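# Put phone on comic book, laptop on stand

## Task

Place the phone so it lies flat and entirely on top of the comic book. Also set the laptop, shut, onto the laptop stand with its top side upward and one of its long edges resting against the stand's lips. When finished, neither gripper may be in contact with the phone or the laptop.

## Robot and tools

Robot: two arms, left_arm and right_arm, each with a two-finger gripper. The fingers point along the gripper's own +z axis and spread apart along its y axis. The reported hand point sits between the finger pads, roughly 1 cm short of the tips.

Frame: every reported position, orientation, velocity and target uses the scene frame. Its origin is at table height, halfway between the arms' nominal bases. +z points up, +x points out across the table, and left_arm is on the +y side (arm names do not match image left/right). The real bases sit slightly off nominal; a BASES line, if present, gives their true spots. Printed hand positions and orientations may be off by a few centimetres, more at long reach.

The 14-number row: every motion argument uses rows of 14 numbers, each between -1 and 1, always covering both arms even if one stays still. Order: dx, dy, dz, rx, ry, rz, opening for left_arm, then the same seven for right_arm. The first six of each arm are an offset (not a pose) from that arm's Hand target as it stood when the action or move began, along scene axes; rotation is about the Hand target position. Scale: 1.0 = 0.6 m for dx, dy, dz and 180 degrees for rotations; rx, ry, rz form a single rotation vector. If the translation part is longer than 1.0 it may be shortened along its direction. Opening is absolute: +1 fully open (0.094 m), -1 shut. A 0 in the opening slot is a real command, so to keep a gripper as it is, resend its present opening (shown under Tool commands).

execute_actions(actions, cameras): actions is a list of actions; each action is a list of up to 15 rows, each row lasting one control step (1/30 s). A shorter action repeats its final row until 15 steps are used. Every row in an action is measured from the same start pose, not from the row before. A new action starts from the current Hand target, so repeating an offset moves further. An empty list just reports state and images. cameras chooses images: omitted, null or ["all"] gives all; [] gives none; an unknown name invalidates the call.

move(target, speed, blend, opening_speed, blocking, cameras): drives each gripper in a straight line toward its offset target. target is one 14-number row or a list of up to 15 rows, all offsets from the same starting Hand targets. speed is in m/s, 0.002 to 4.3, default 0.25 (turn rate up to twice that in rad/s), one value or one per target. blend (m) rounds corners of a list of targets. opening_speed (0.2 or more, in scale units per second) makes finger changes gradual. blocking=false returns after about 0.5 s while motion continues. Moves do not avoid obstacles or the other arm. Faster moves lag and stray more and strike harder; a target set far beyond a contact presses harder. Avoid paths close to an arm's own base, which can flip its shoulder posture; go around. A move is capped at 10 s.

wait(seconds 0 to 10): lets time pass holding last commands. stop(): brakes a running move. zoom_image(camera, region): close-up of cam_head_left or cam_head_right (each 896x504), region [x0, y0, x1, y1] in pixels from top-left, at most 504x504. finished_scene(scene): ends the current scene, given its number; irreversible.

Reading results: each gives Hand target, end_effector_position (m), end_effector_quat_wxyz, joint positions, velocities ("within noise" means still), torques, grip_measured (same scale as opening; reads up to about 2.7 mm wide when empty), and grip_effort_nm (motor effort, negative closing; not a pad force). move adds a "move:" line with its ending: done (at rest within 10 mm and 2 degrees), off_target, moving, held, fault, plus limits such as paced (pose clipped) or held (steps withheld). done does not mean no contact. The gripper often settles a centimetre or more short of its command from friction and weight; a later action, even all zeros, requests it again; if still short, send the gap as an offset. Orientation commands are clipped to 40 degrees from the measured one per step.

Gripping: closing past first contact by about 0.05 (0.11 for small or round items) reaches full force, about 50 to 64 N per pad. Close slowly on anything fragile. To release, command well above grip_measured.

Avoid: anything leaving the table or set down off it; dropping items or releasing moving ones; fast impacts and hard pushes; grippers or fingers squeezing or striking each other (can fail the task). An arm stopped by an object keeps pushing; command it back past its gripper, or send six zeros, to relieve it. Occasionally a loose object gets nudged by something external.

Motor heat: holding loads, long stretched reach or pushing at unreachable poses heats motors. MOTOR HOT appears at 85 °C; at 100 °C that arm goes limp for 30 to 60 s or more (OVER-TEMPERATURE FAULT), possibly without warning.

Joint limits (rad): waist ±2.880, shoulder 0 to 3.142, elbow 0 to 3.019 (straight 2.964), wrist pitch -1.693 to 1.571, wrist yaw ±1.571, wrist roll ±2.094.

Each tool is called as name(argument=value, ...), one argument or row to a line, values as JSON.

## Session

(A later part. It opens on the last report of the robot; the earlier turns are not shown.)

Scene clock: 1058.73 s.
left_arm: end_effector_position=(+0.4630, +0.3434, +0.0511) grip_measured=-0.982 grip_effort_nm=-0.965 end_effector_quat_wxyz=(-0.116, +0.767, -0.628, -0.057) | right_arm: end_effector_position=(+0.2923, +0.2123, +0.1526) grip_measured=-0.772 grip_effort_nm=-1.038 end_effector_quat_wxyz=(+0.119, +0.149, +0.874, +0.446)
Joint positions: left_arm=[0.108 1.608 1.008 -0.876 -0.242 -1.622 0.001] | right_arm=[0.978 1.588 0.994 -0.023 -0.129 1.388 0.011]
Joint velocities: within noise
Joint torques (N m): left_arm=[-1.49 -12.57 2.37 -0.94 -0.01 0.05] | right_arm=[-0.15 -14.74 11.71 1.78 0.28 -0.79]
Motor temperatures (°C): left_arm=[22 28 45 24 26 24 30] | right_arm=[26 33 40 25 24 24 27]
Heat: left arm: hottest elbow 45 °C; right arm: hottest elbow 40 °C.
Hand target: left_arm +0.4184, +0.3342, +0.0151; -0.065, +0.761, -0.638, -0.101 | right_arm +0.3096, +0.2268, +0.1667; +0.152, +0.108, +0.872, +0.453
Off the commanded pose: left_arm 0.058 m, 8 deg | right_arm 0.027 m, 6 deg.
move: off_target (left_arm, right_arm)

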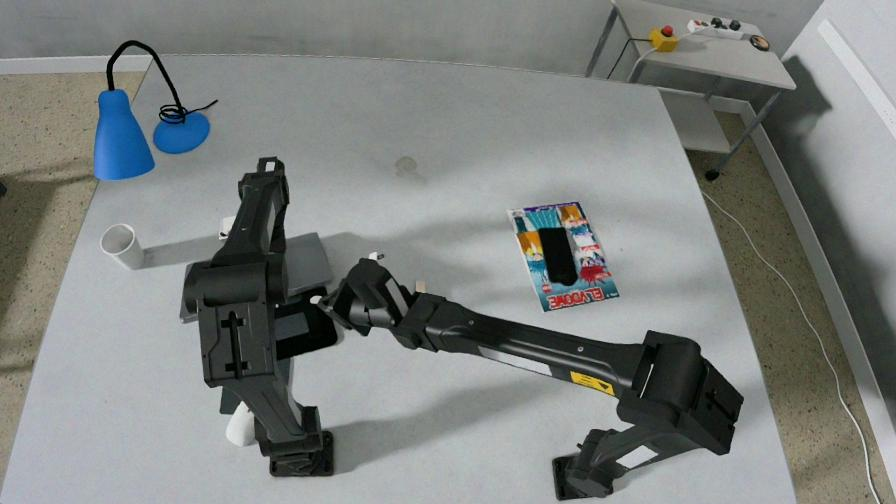

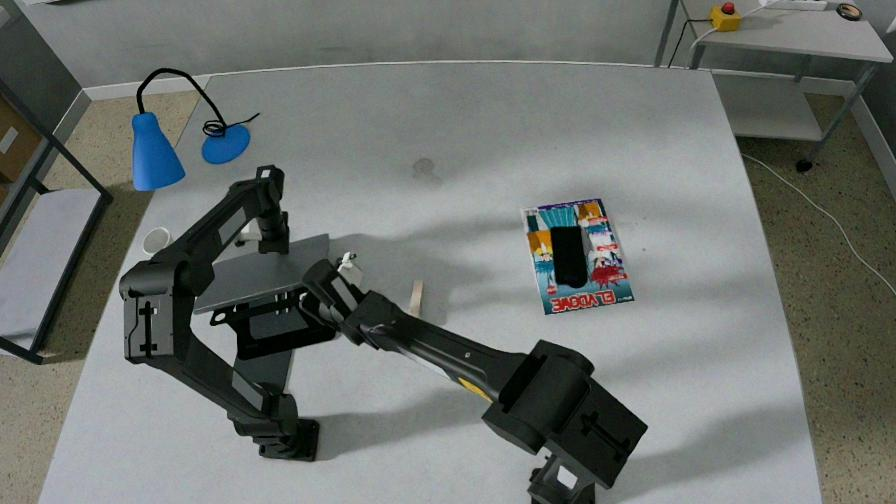

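move(
  target=[
    [0.04,0,0.09,0,0,0,-1,0,0,0,0,0,0,-1],
    [0.23,0,0.09,0,0,0,-1,0,0,0,0,0,0,-1],
    [0.23,0,-0.015,0,0.05,0,-1,0,0,0,0,0,0,-1],
    [0.23,0,-0.04,0,0.05,0,-1,0,0,0,0,0,0,-1],
  ],
  speed=[0.15,0.15,0.12,0.04],
)

move(
  target=[-0.13,0,-0.015,0,0,0,-1,0,0,0,0,0,0,-1],
  speed=0.06,
)

zoom_image(
  camera="cam_head_right",
  region=[180, 190, 380, 340],
)

Scene clock: 1065.83 s.
left_arm: end_effector_position=(+0.5403, +0.3385, +0.0130) grip_measured=-0.982 grip_effort_nm=-0.969 end_effector_quat_wxyz=(-0.013, +0.751, -0.640, -0.160) | right_arm: end_effector_position=(+0.2923, +0.2123, +0.1526) grip_measured=-0.773 grip_effort_nm=-1.038 end_effector_quat_wxyz=(+0.119, +0.149, +0.874, +0.446)
Joint positions: left_arm=[0.076 1.997 1.449 -1.229 -0.249 -1.651 0.001] | right_arm=[0.978 1.588 0.994 -0.023 -0.129 1.388 0.011]
Joint velocities: within noise
Joint torques (N m): left_arm=[-2.55 -14.39 11.79 0.61 -0.22 -0.11] | right_arm=[-0.09 -14.74 11.75 1.76 0.28 -0.79]
Motor temperatures (°C): left_arm=[22 28 44 24 26 23 30] | right_arm=[26 32 40 25 24 24 27]
Heat: left arm: hottest elbow 44 °C; right arm: hottest elbow 40 °C.
Hand target: left_arm +0.5562, +0.3341, -0.0090; -0.014, +0.751, -0.641, -0.160 | right_arm +0.3096, +0.2268, +0.1667; +0.152, +0.108, +0.872, +0.453
Off the commanded pose: left_arm 0.027 m, 0 deg | right_arm 0.027 m, 6 deg.
move: off_target (left_arm, right_arm)

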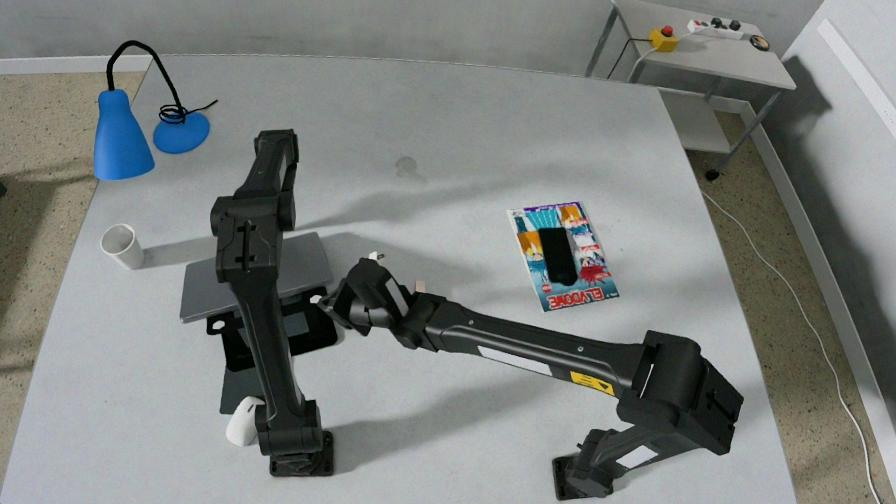

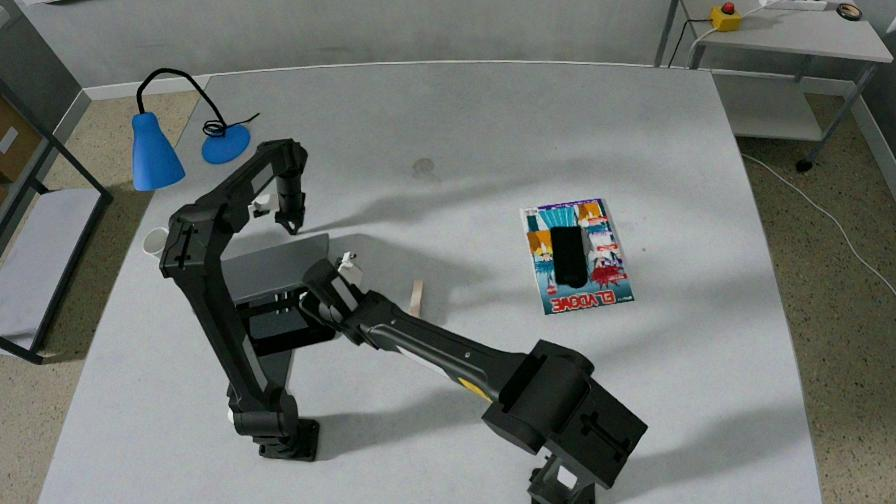

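Scene clock: 1067.63 s.
left_arm: end_effector_position=(+0.5086, +0.3364, +0.0119) grip_measured=-0.982 grip_effort_nm=-0.969 end_effector_quat_wxyz=(-0.049, +0.757, -0.638, -0.130) | right_arm: end_effector_position=(+0.2922, +0.2123, +0.1526) grip_measured=-0.773 grip_effort_nm=-1.038 end_effector_quat_wxyz=(+0.119, +0.149, +0.874, +0.446)
Joint positions: left_arm=[0.076 1.876 1.26 -1.067 -0.256 -1.651 0.001] | right_arm=[0.978 1.588 0.994 -0.023 -0.13 1.388 0.011]
Joint velocities: within noise
Joint torques (N m): left_arm=[-1.32 -15.56 3.34 -0.18 0 0.03] | right_arm=[-0.03 -14.74 11.71 1.76 0.29 -0.78]
Motor temperatures (°C): left_arm=[22 28 44 24 26 23 30] | right_arm=[26 32 40 25 24 24 27]
Heat: left arm: hottest elbow 44 °C; right arm: hottest elbow 40 °C.
Hand target: left_arm +0.4784, +0.3341, -0.0179; -0.014, +0.751, -0.641, -0.160 | right_arm +0.3095, +0.2268, +0.1667; +0.152, +0.108, +0.872, +0.453
Off the commanded pose: left_arm 0.043 m, 5 deg | right_arm 0.027 m, 6 deg.
move: off_target (left_arm, right_arm)

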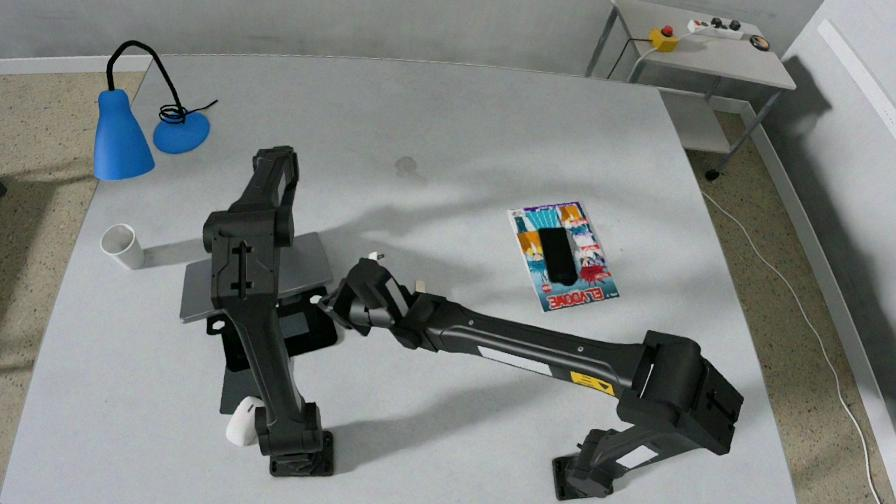

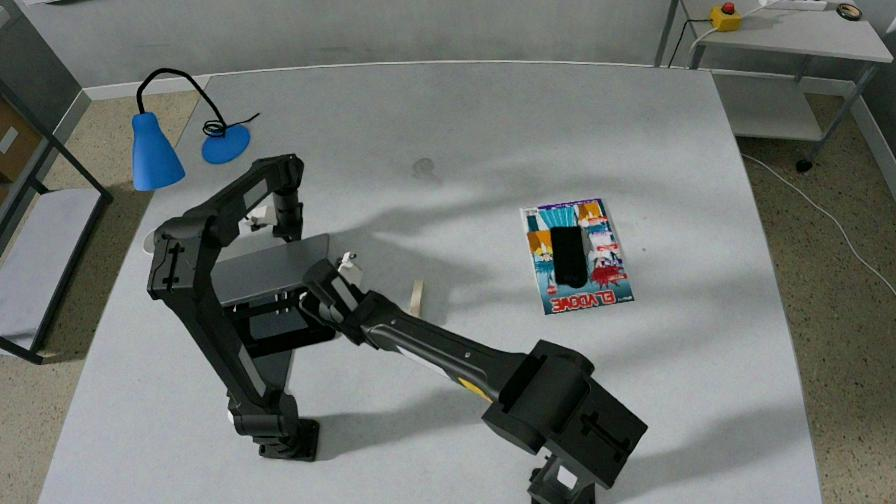

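Scaled by 2.520.

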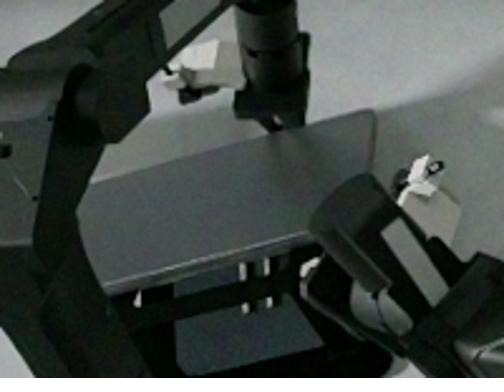

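move(
  target=[-0.09,0,-0.03,0,0,0,-1,0,0,0,0,0,0,-1],
  speed=0.06,
)

zoom_image(
  camera="cam_head_right",
  region=[180, 190, 380, 340],
)

Scene clock: 1071.10 s.
left_arm: end_effector_position=(+0.5028, +0.3370, +0.0096) grip_measured=-0.982 grip_effort_nm=-0.960 end_effector_quat_wxyz=(-0.092, +0.764, -0.632, -0.089) | right_arm: end_effector_position=(+0.2915, +0.2127, +0.1527) grip_measured=-0.773 grip_effort_nm=-1.033 end_effector_quat_wxyz=(+0.116, +0.149, +0.874, +0.447)
Joint positions: left_arm=[0.079 1.803 1.145 -0.904 -0.257 -1.651 0.001] | right_arm=[0.978 1.588 0.994 -0.023 -0.134 1.391 0.011]
Joint velocities: within noise
Joint torques (N m): left_arm=[-0.56 -14.62 -1.33 -2.39 -0.06 0.18] | right_arm=[-0.09 -14.62 11.73 1.73 0.45 -0.81]
Motor temperatures (°C): left_arm=[22 28 43 24 26 23 30] | right_arm=[26 32 40 25 24 25 27]
Heat: left arm: hottest elbow 43 °C; right arm: hottest elbow 40 °C.
Hand target: left_arm +0.4243, +0.3342, -0.0359; -0.014, +0.751, -0.641, -0.160 | right_arm +0.3096, +0.2268, +0.1667; +0.152, +0.108, +0.872, +0.453
Off the commanded pose: left_arm 0.091 m, 12 deg | right_arm 0.027 m, 6 deg.
move: off_target (left_arm, right_arm)

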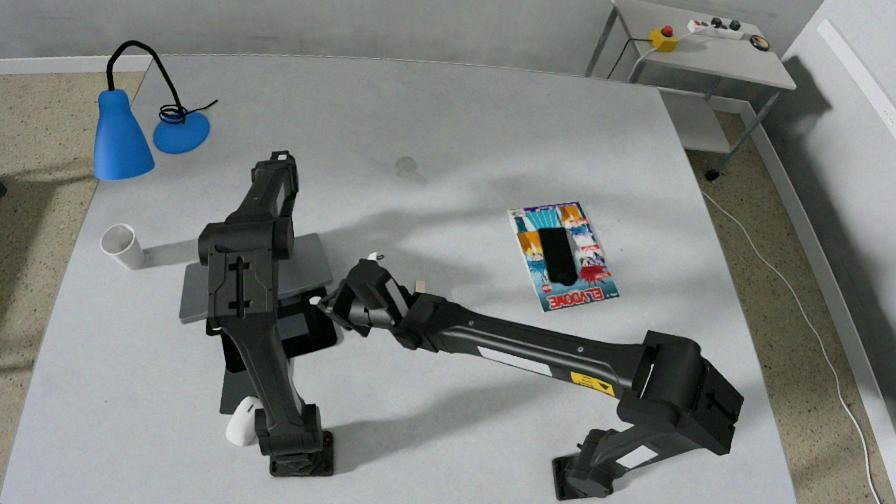

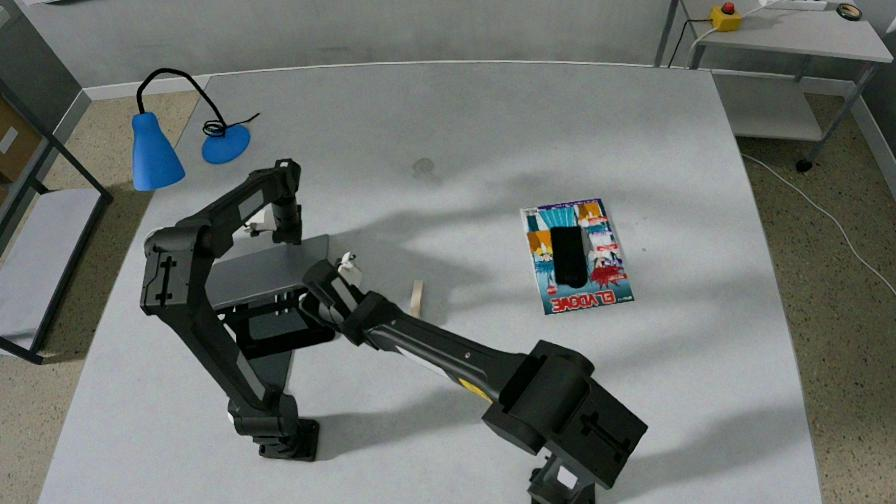

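Scaled by 2.520.

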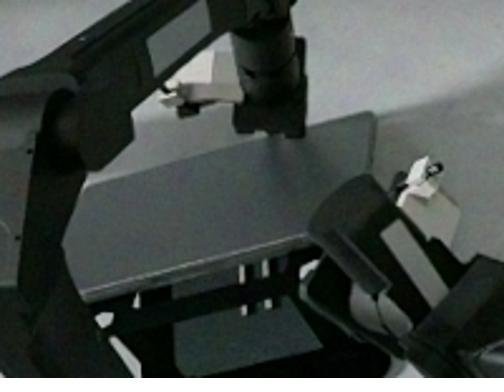

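move(
  target=[-0.1,0,-0.02,0,0.03,0,-1,0,0,0,0,0,0,-1],
  speed=0.06,
)

zoom_image(
  camera="cam_head_right",
  region=[180, 190, 380, 340],
)

Scene clock: 1076.33 s.
left_arm: end_effector_position=(+0.4820, +0.3500, +0.0089) grip_measured=-0.982 grip_effort_nm=-0.950 end_effector_quat_wxyz=(-0.097, +0.771, -0.621, -0.097) | right_arm: end_effector_position=(+0.2799, +0.2178, +0.1533) grip_measured=-0.779 grip_effort_nm=-1.038 end_effector_quat_wxyz=(+0.103, +0.139, +0.877, +0.449)
Joint positions: left_arm=[0.105 1.769 1.089 -0.884 -0.275 -1.651 0.001] | right_arm=[0.993 1.585 0.994 -0.032 -0.156 1.392 0.01]
Joint velocities: within noise
Joint torques (N m): left_arm=[-1.49 -14.74 -6.16 -3.99 0.12 0.31] | right_arm=[-1.08 -14.51 11.7 1.92 1.14 -0.82]
Motor temperatures (°C): left_arm=[22 28 42 24 26 24 30] | right_arm=[26 32 41 25 24 25 27]
Heat: left arm: hottest elbow 42 °C; right arm: hottest elbow 41 °C.
Hand target: left_arm +0.3643, +0.3342, -0.0479; +0.016, +0.742, -0.641, -0.195 | right_arm +0.3095, +0.2269, +0.1666; +0.152, +0.108, +0.872, +0.453
Off the commanded pose: left_arm 0.132 m, 18 deg | right_arm 0.034 m, 7 deg.
move: off_target (left_arm, right_arm)

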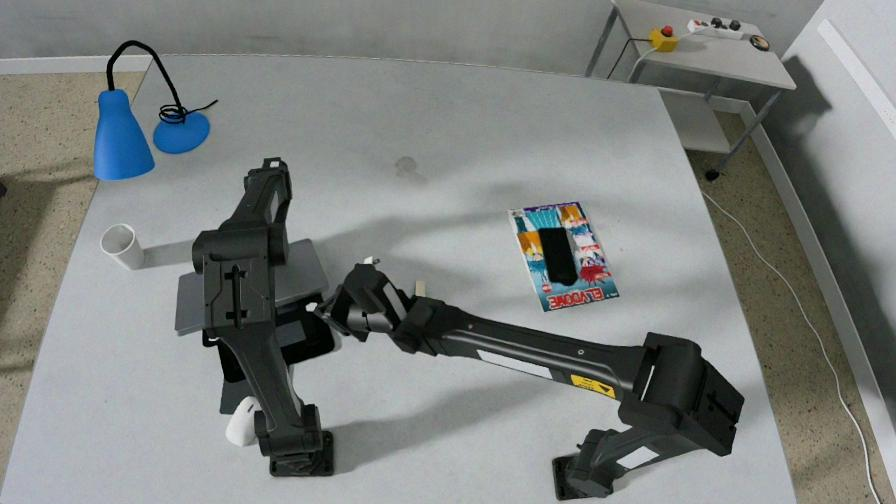

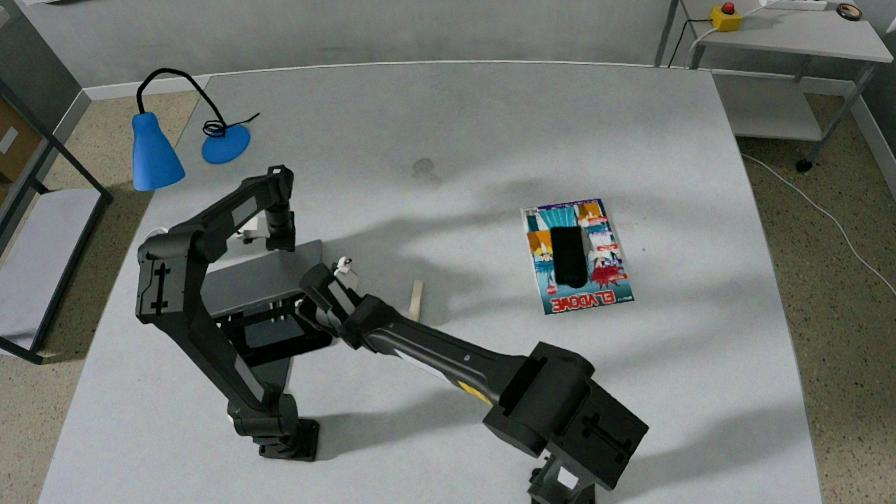

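Scaled by 2.520.

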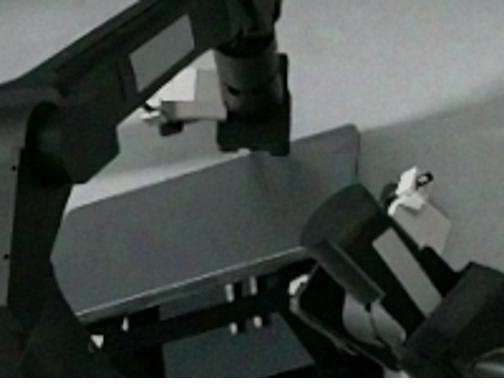

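move(
  target=[
    [0.3,0,0.1,0,0,0,-1,0,0,0,0,0,0,1],
    [0.2,0.1,0.55,0,0,0,-1,0,0,0,0,0,0,1],
    [-0.2,0.45,0.6,0,0,0,-1,-0.05,-0.07,0.0,0,0,0,1],
    [-0.2,0.45,0.6,0,0,0,-1,-0.02,-0.22,0.05,0,0,0,1],
  ],
)

zoom_image(
  camera="cam_head_left",
  region=[150, 200, 400, 370],
)

zoom_image(
  camera="cam_head_right",
  region=[150, 200, 400, 370],
)

Scene clock: 1094.23 s.
left_arm: end_effector_position=(+0.2461, +0.6023, +0.3013) grip_measured=-0.982 grip_effort_nm=-0.955 end_effector_quat_wxyz=(+0.027, +0.741, -0.642, -0.196) | right_arm: end_effector_position=(+0.2982, +0.1022, +0.2017) grip_measured=+0.999 grip_effort_nm=0.061 end_effector_quat_wxyz=(+0.153, +0.106, +0.869, +0.459)
Joint positions: left_arm=[0.845 1.451 1.501 -1.671 -0.394 -0.85 0.001] | right_arm=[0.81 1.301 0.811 -0.093 -0.264 1.201 0.094]
Joint velocities: within noise
Joint torques (N m): left_arm=[-0.79 -14.33 11.85 0.1 -0.3 0.08] | right_arm=[-0.09 -12.75 7.53 1.05 -0.1 0.05]
Motor temperatures (°C): left_arm=[22 28 41 24 26 24 30] | right_arm=[26 33 42 25 25 25 27]
Heat: left arm: hottest elbow 41 °C; right arm: hottest elbow 42 °C.
Hand target: left_arm +0.2441, +0.6042, +0.3120; +0.016, +0.742, -0.641, -0.195 | right_arm +0.2974, +0.0949, +0.1966; +0.152, +0.108, +0.872, +0.453
Off the commanded pose: left_arm 0.011 m, 1 deg | right_arm 0.009 m, 1 deg.
move: off_target (left_arm)

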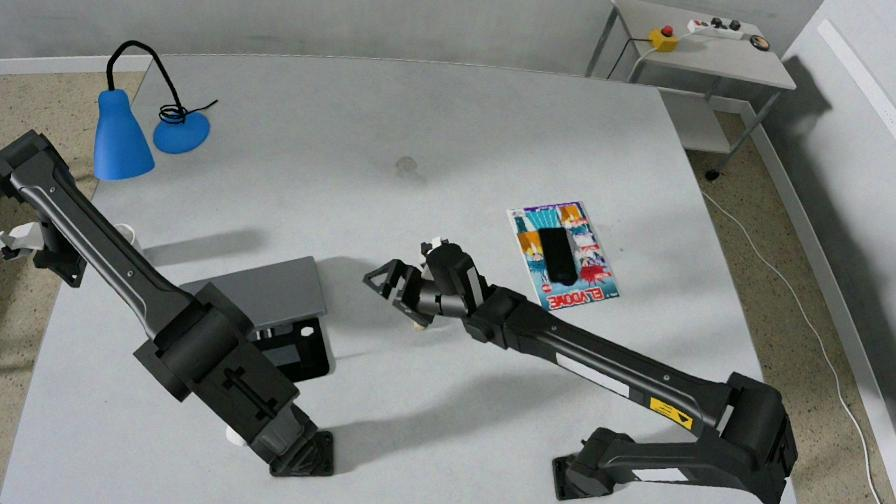

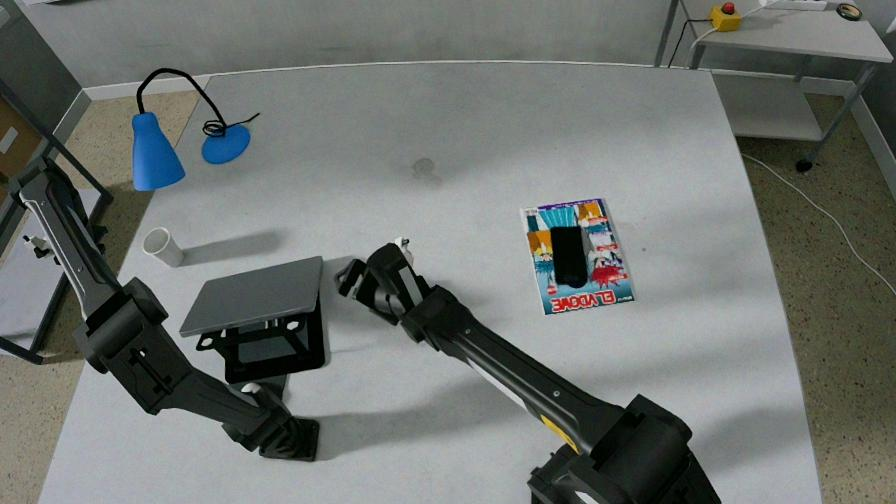

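Scaled by 2.016.

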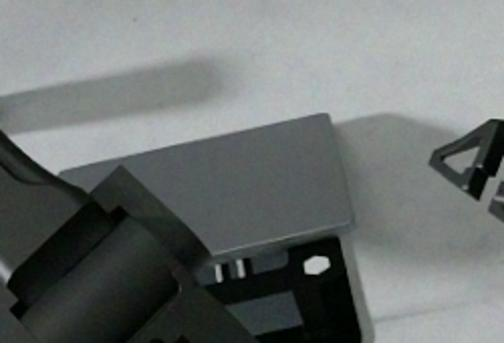

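Scaled by 2.016.

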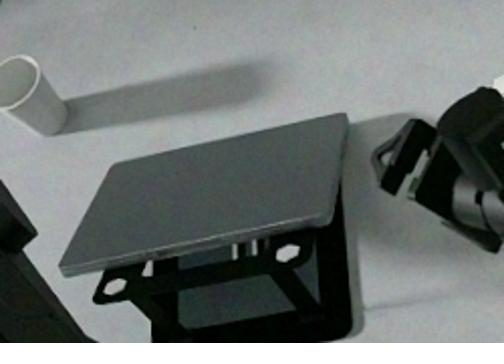

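move(
  target=[0,0,0,0,0,0,-1,0.01,0.14,-0.2,0.175,0.09,0,1],
)

zoom_image(
  camera="cam_head_left",
  region=[200, 220, 420, 370],
)

zoom_image(
  camera="cam_head_right",
  region=[200, 220, 420, 370],
)

Scene clock: 1103.70 s.
left_arm: end_effector_position=(+0.2461, +0.6023, +0.3013) grip_measured=-0.982 grip_effort_nm=-0.955 end_effector_quat_wxyz=(+0.027, +0.741, -0.642, -0.196) | right_arm: end_effector_position=(+0.3048, +0.1702, +0.0782) grip_measured=+0.999 grip_effort_nm=0.066 end_effector_quat_wxyz=(-0.002, +0.211, +0.732, +0.648)
Joint positions: left_arm=[0.845 1.451 1.501 -1.671 -0.394 -0.85 0.001] | right_arm=[0.829 1.883 0.72 0.983 -0.453 1.775 0.094]
Joint velocities: within noise
Joint torques (N m): left_arm=[-0.32 -14.68 11.77 0.28 -0.33 0.09] | right_arm=[1.32 -14.86 5.78 2.3 0.05 0.13]
Motor temperatures (°C): left_arm=[22 28 41 24 26 24 30] | right_arm=[26 33 42 25 24 24 26]
Heat: left arm: hottest elbow 41 °C; right arm: hottest elbow 42 °C.
Hand target: left_arm +0.2441, +0.6042, +0.3120; +0.016, +0.743, -0.641, -0.195 | right_arm +0.3035, +0.1789, +0.0767; -0.005, +0.207, +0.729, +0.653
Off the commanded pose: left_arm 0.011 m, 1 deg | right_arm 0.009 m, 1 deg.
move: off_target (left_arm)

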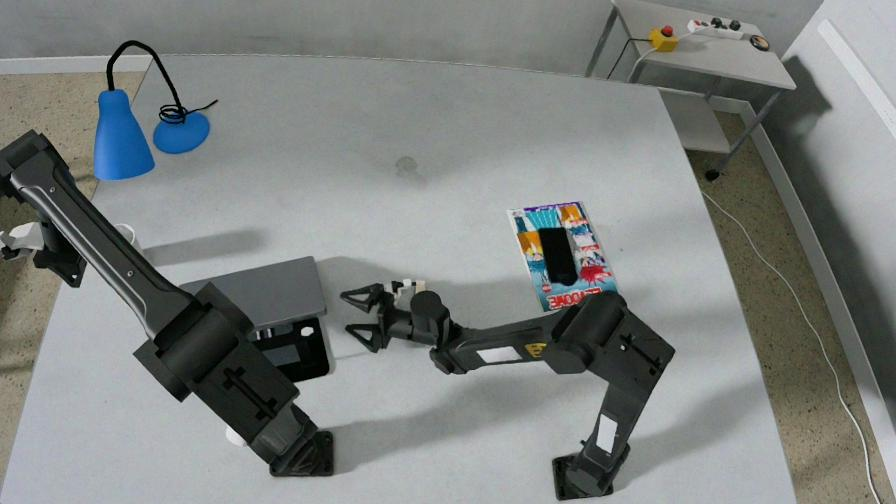

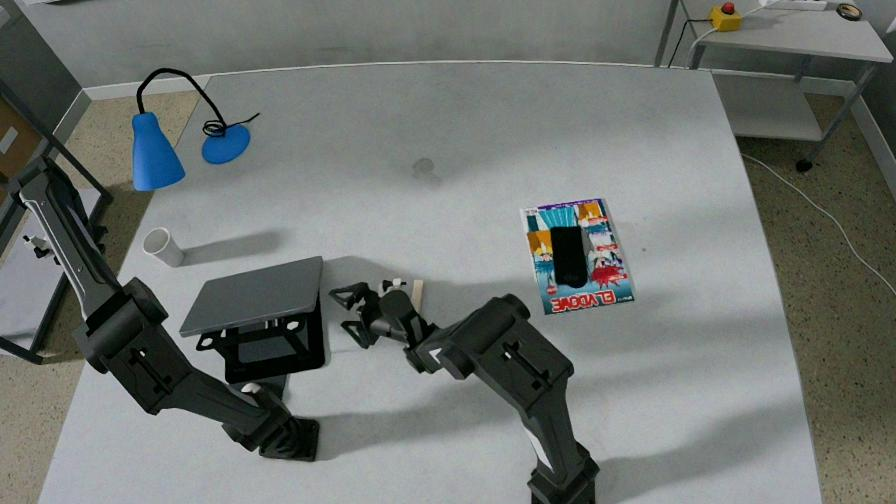

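Scaled by 2.291.

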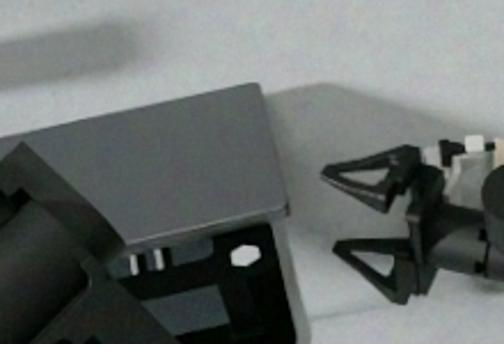

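Scaled by 2.291.

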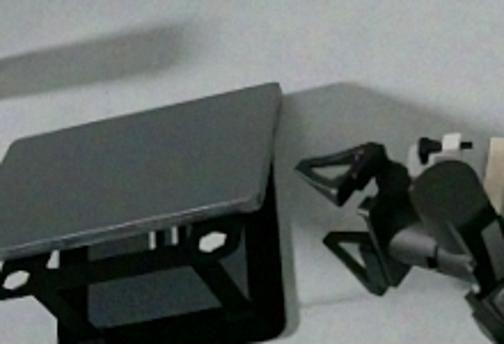

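move(
  target=[0,0,0,0,0,0,-1,0.035,0.09,-0.035,0,0.04,0,0.2],
  speed=0.1,
)

zoom_image(
  camera="cam_head_left",
  region=[200, 220, 420, 370],
)

zoom_image(
  camera="cam_head_right",
  region=[200, 220, 420, 370],
)

Scene clock: 1109.43 s.
left_arm: end_effector_position=(+0.2461, +0.6023, +0.3013) grip_measured=-0.982 grip_effort_nm=-0.955 end_effector_quat_wxyz=(+0.027, +0.741, -0.642, -0.196) | right_arm: end_effector_position=(+0.3218, +0.2184, +0.0611) grip_measured=+0.201 grip_effort_nm=-0.081 end_effector_quat_wxyz=(-0.044, +0.247, +0.727, +0.639)
Joint positions: left_arm=[0.845 1.451 1.501 -1.671 -0.394 -0.85 0.001] | right_arm=[0.865 1.985 0.868 0.919 -0.435 1.883 0.056]
Joint velocities: within noise
Joint torques (N m): left_arm=[-0.79 -14.45 11.77 0.1 -0.33 0.04] | right_arm=[1.2 -16.5 7.77 1.09 0.03 0.24]
Motor temperatures (°C): left_arm=[22 28 40 24 26 24 30] | right_arm=[26 33 41 25 24 24 26]
Heat: left arm: hottest elbow 40 °C; right arm: hottest elbow 41 °C.
Hand target: left_arm +0.2441, +0.6042, +0.3120; +0.016, +0.743, -0.641, -0.195 | right_arm +0.3245, +0.2329, +0.0557; -0.051, +0.247, +0.727, +0.638
Off the commanded pose: left_arm 0.011 m, 1 deg | right_arm 0.016 m, 1 deg.
move: off_target (left_arm, right_arm)

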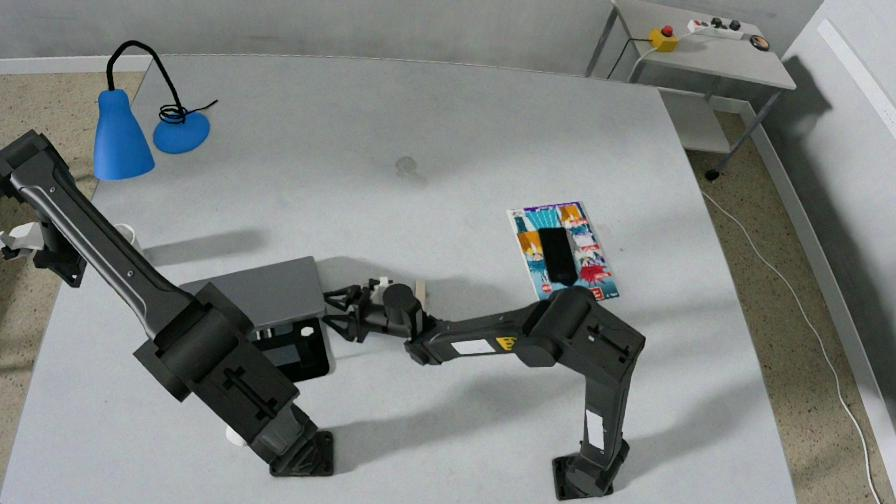

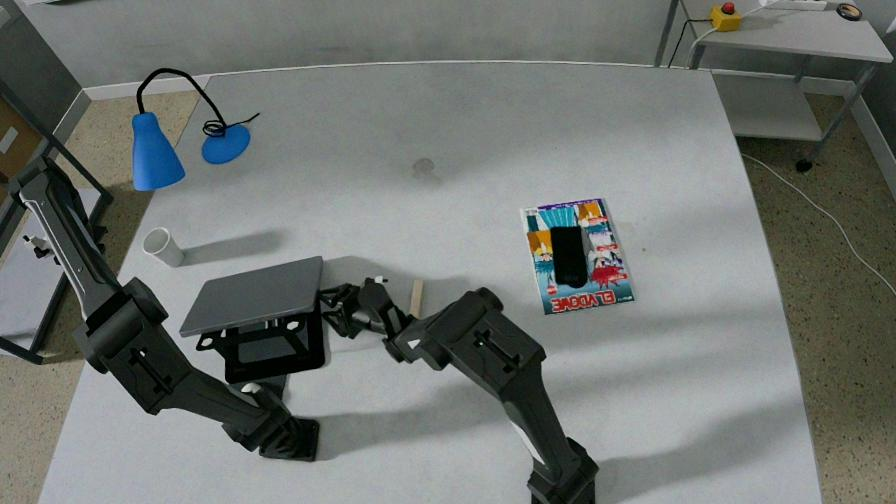

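Scaled by 2.291.

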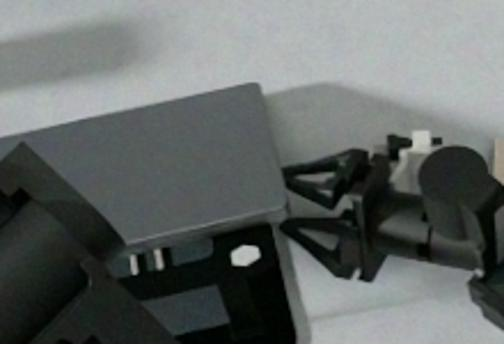

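Scaled by 2.291.

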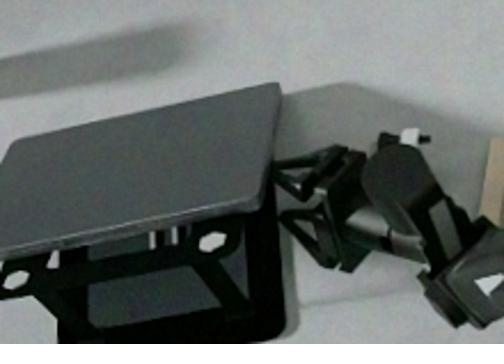

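move(
  target=[
    [0,0,0,0,0,0,-1,0.05,0,0,0,0,0,0.2],
    [0,0,0,0,0,0,-1,0.06,0.09,-0.005,0,0,0,0.2],
  ],
  speed=0.08,
)

zoom_image(
  camera="cam_head_left",
  region=[200, 220, 420, 370],
)

zoom_image(
  camera="cam_head_right",
  region=[200, 220, 420, 370],
)

Scene clock: 1113.83 s.
left_arm: end_effector_position=(+0.2461, +0.6023, +0.3013) grip_measured=-0.982 grip_effort_nm=-0.955 end_effector_quat_wxyz=(+0.027, +0.741, -0.642, -0.196) | right_arm: end_effector_position=(+0.3594, +0.2607, +0.0604) grip_measured=+0.201 grip_effort_nm=-0.046 end_effector_quat_wxyz=(-0.033, +0.244, +0.729, +0.638)
Joint positions: left_arm=[0.845 1.451 1.501 -1.671 -0.394 -0.85 0.001] | right_arm=[0.866 2.062 1.041 0.82 -0.421 1.862 0.056]
Joint velocities: within noise
Joint torques (N m): left_arm=[-1.49 -15.27 11.92 0.06 -0.32 0.1] | right_arm=[2.02 -17.08 10.28 0.99 -0.04 0.4]
Motor temperatures (°C): left_arm=[22 28 40 24 26 24 30] | right_arm=[26 33 41 25 24 24 26]
Heat: left arm: hottest elbow 40 °C; right arm: hottest elbow 41 °C.
Hand target: left_arm +0.2441, +0.6042, +0.3120; +0.016, +0.743, -0.641, -0.195 | right_arm +0.3603, +0.2868, +0.0524; -0.051, +0.247, +0.727, +0.638
Off the commanded pose: left_arm 0.011 m, 1 deg | right_arm 0.027 m, 2 deg.
move: off_target (left_arm, right_arm)

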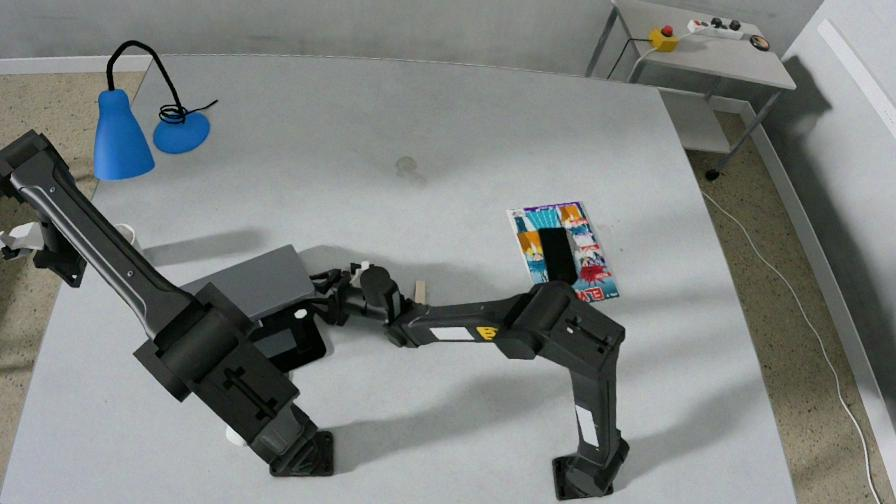

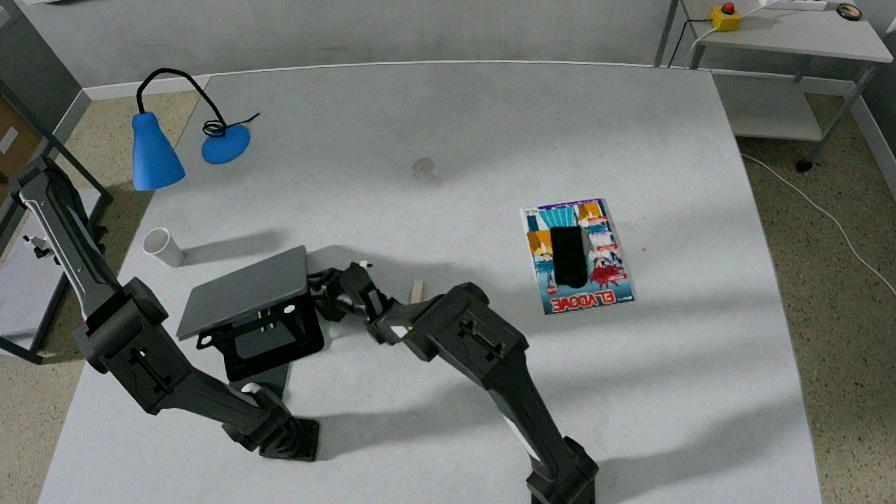

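Scaled by 2.291.

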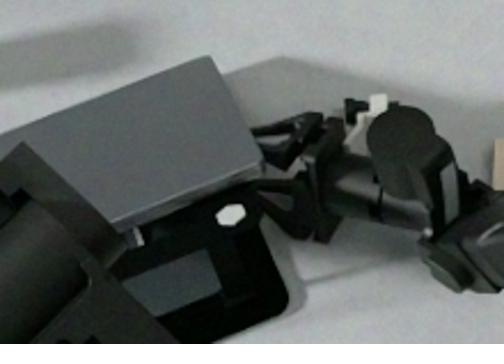

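Scaled by 2.291.

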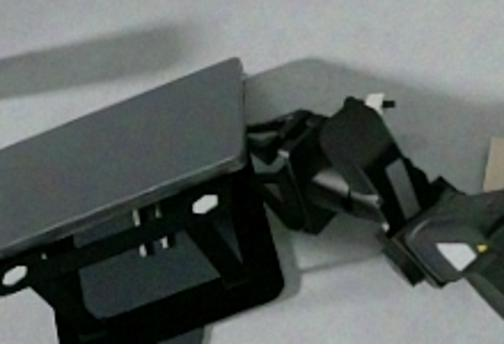

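move(
  target=[
    [0,0,0,0,0,0,-1,-0.01,-0.14,0.0,0,0,0,0.2],
    [0,0,0,0,0,0,-1,-0.15,-0.18,0.25,-0.175,-0.13,0,1],
  ],
)

zoom_image(
  camera="cam_head_left",
  region=[180, 220, 400, 390],
)

zoom_image(
  camera="cam_head_right",
  region=[170, 220, 390, 390],
)

Scene clock: 1125.33 s.
left_arm: end_effector_position=(+0.2461, +0.6023, +0.3013) grip_measured=-0.982 grip_effort_nm=-0.960 end_effector_quat_wxyz=(+0.027, +0.741, -0.642, -0.196) | right_arm: end_effector_position=(+0.2644, +0.1599, +0.1678) grip_measured=+0.998 grip_effort_nm=0.066 end_effector_quat_wxyz=(+0.153, +0.129, +0.880, +0.431)
Joint positions: left_arm=[0.845 1.451 1.501 -1.671 -0.394 -0.85 0.001] | right_arm=[0.984 1.417 0.853 -0.059 -0.077 1.321 0.094]
Joint velocities: within noise
Joint torques (N m): left_arm=[-0.5 -15.97 11.75 -0.01 -0.31 0.07] | right_arm=[1.26 -14.68 12.4 1.05 0.11 0.03]
Motor temperatures (°C): left_arm=[22 28 40 24 26 24 30] | right_arm=[26 33 42 25 24 24 26]
Heat: left arm: hottest elbow 40 °C; right arm: hottest elbow 42 °C.
Hand target: left_arm +0.2441, +0.6042, +0.3120; +0.016, +0.743, -0.641, -0.195 | right_arm +0.2704, +0.1788, +0.2025; +0.164, +0.119, +0.867, +0.455
Off the commanded pose: left_arm 0.011 m, 1 deg | right_arm 0.040 m, 3 deg.
move: off_target (left_arm, right_arm); target 2's new opening was sent with right_arm's hand 0.040 m and 3 deg from that target

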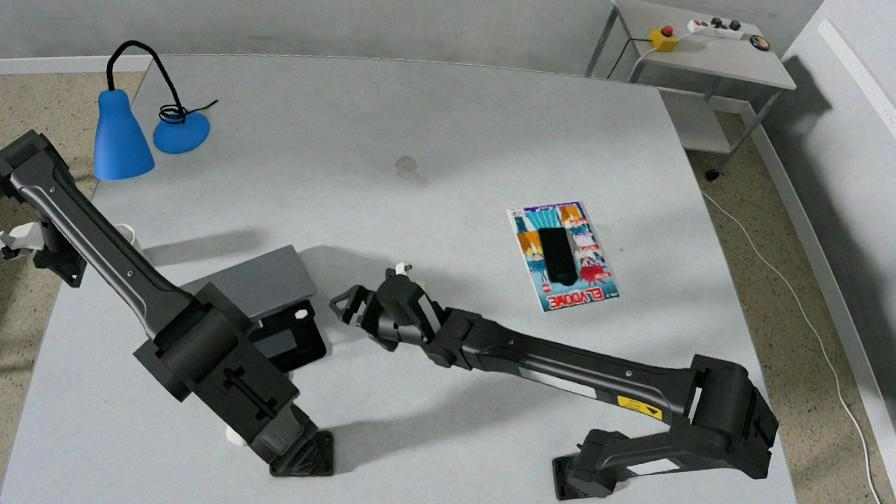

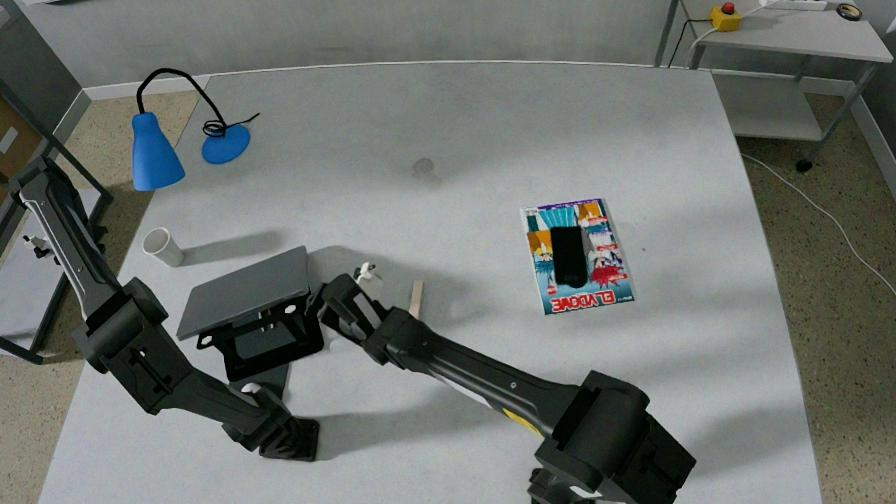

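Scaled by 2.291.

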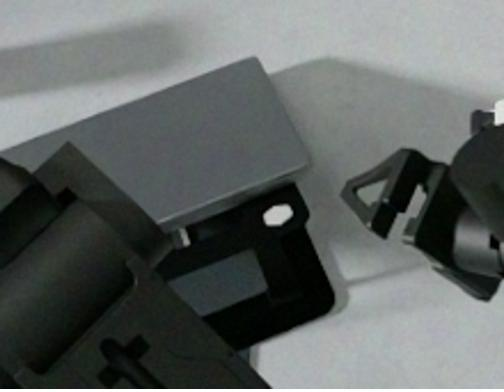

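Scaled by 2.291.

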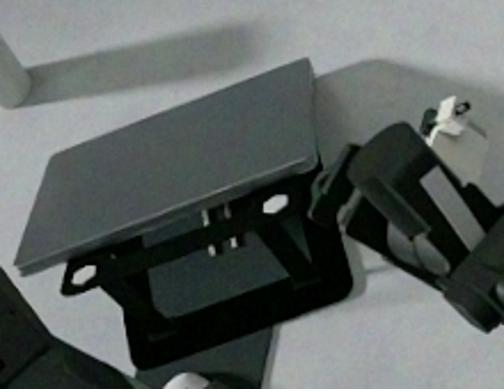

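move(
  target=[
    [0,0,0,0,0,0,-1,-0.03,0.05,-0.04,0,0,0,1],
    [0,0,0,0,0,0,-1,0.02,0.125,-0.04,0,0,0,1],
  ],
  speed=0.1,
)

zoom_image(
  camera="cam_head_left",
  region=[180, 220, 400, 390],
)

zoom_image(
  camera="cam_head_right",
  region=[170, 220, 390, 390],
)

Scene clock: 1131.77 s.
left_arm: end_effector_position=(+0.2461, +0.6023, +0.3013) grip_measured=-0.982 grip_effort_nm=-0.955 end_effector_quat_wxyz=(+0.027, +0.741, -0.642, -0.196) | right_arm: end_effector_position=(+0.2713, +0.2324, +0.1609) grip_measured=+0.999 grip_effort_nm=0.071 end_effector_quat_wxyz=(+0.160, +0.119, +0.876, +0.439)
Joint positions: left_arm=[0.845 1.451 1.501 -1.671 -0.394 -0.85 0.001] | right_arm=[1.055 1.588 1.011 -0.023 -0.021 1.341 0.094]
Joint velocities: within noise
Joint torques (N m): left_arm=[-0.44 -14.33 11.88 0.18 -0.33 0.07] | right_arm=[0.5 -14.74 12.59 1.4 -0.02 0.13]
Motor temperatures (°C): left_arm=[22 28 40 24 26 23 30] | right_arm=[26 34 42 25 24 24 26]
Heat: left arm: hottest elbow 40 °C; right arm: hottest elbow 42 °C.
Hand target: left_arm +0.2441, +0.6042, +0.3120; +0.016, +0.743, -0.641, -0.195 | right_arm +0.2825, +0.2538, +0.1787; +0.164, +0.119, +0.867, +0.455
Off the commanded pose: left_arm 0.011 m, 1 deg | right_arm 0.030 m, 2 deg.
move: off_target (left_arm, right_arm)

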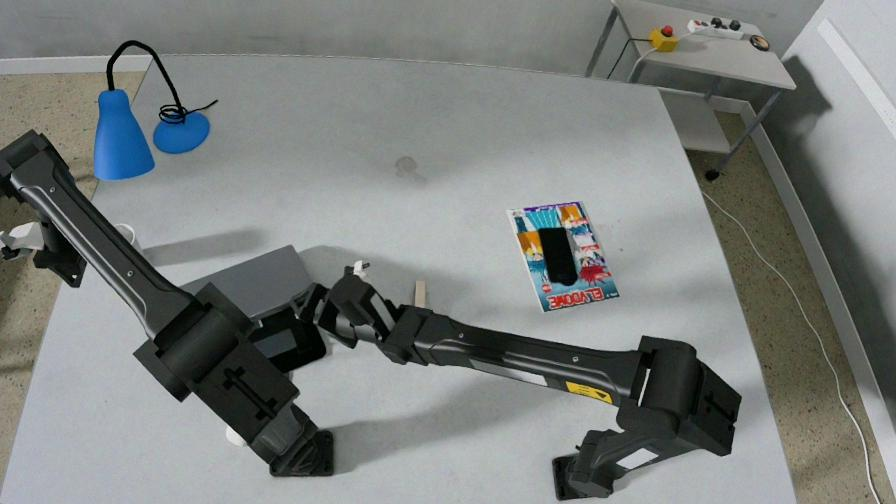

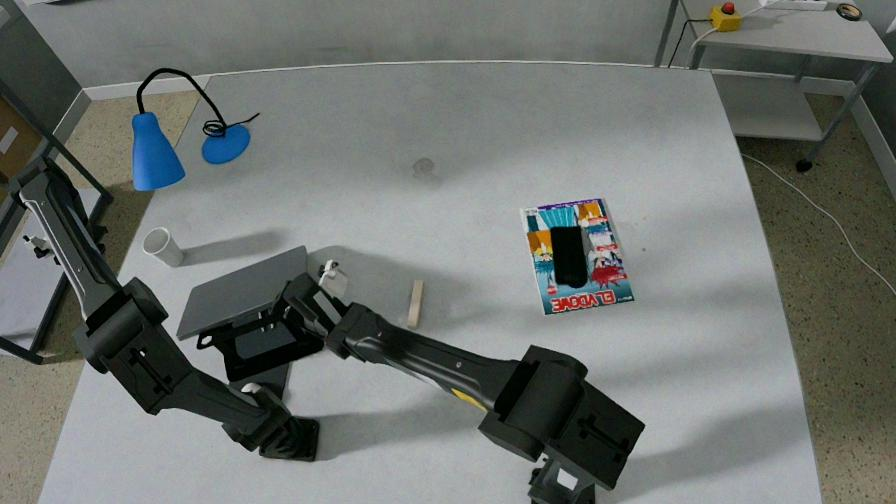

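Scaled by 2.291.

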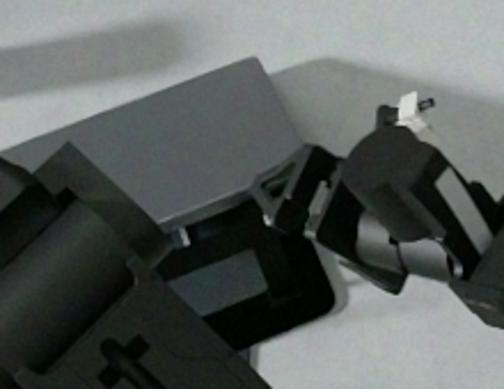

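Scaled by 2.291.

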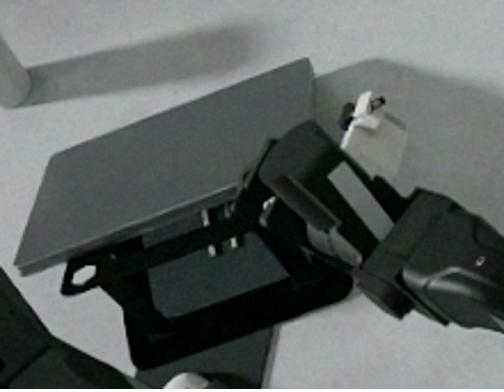

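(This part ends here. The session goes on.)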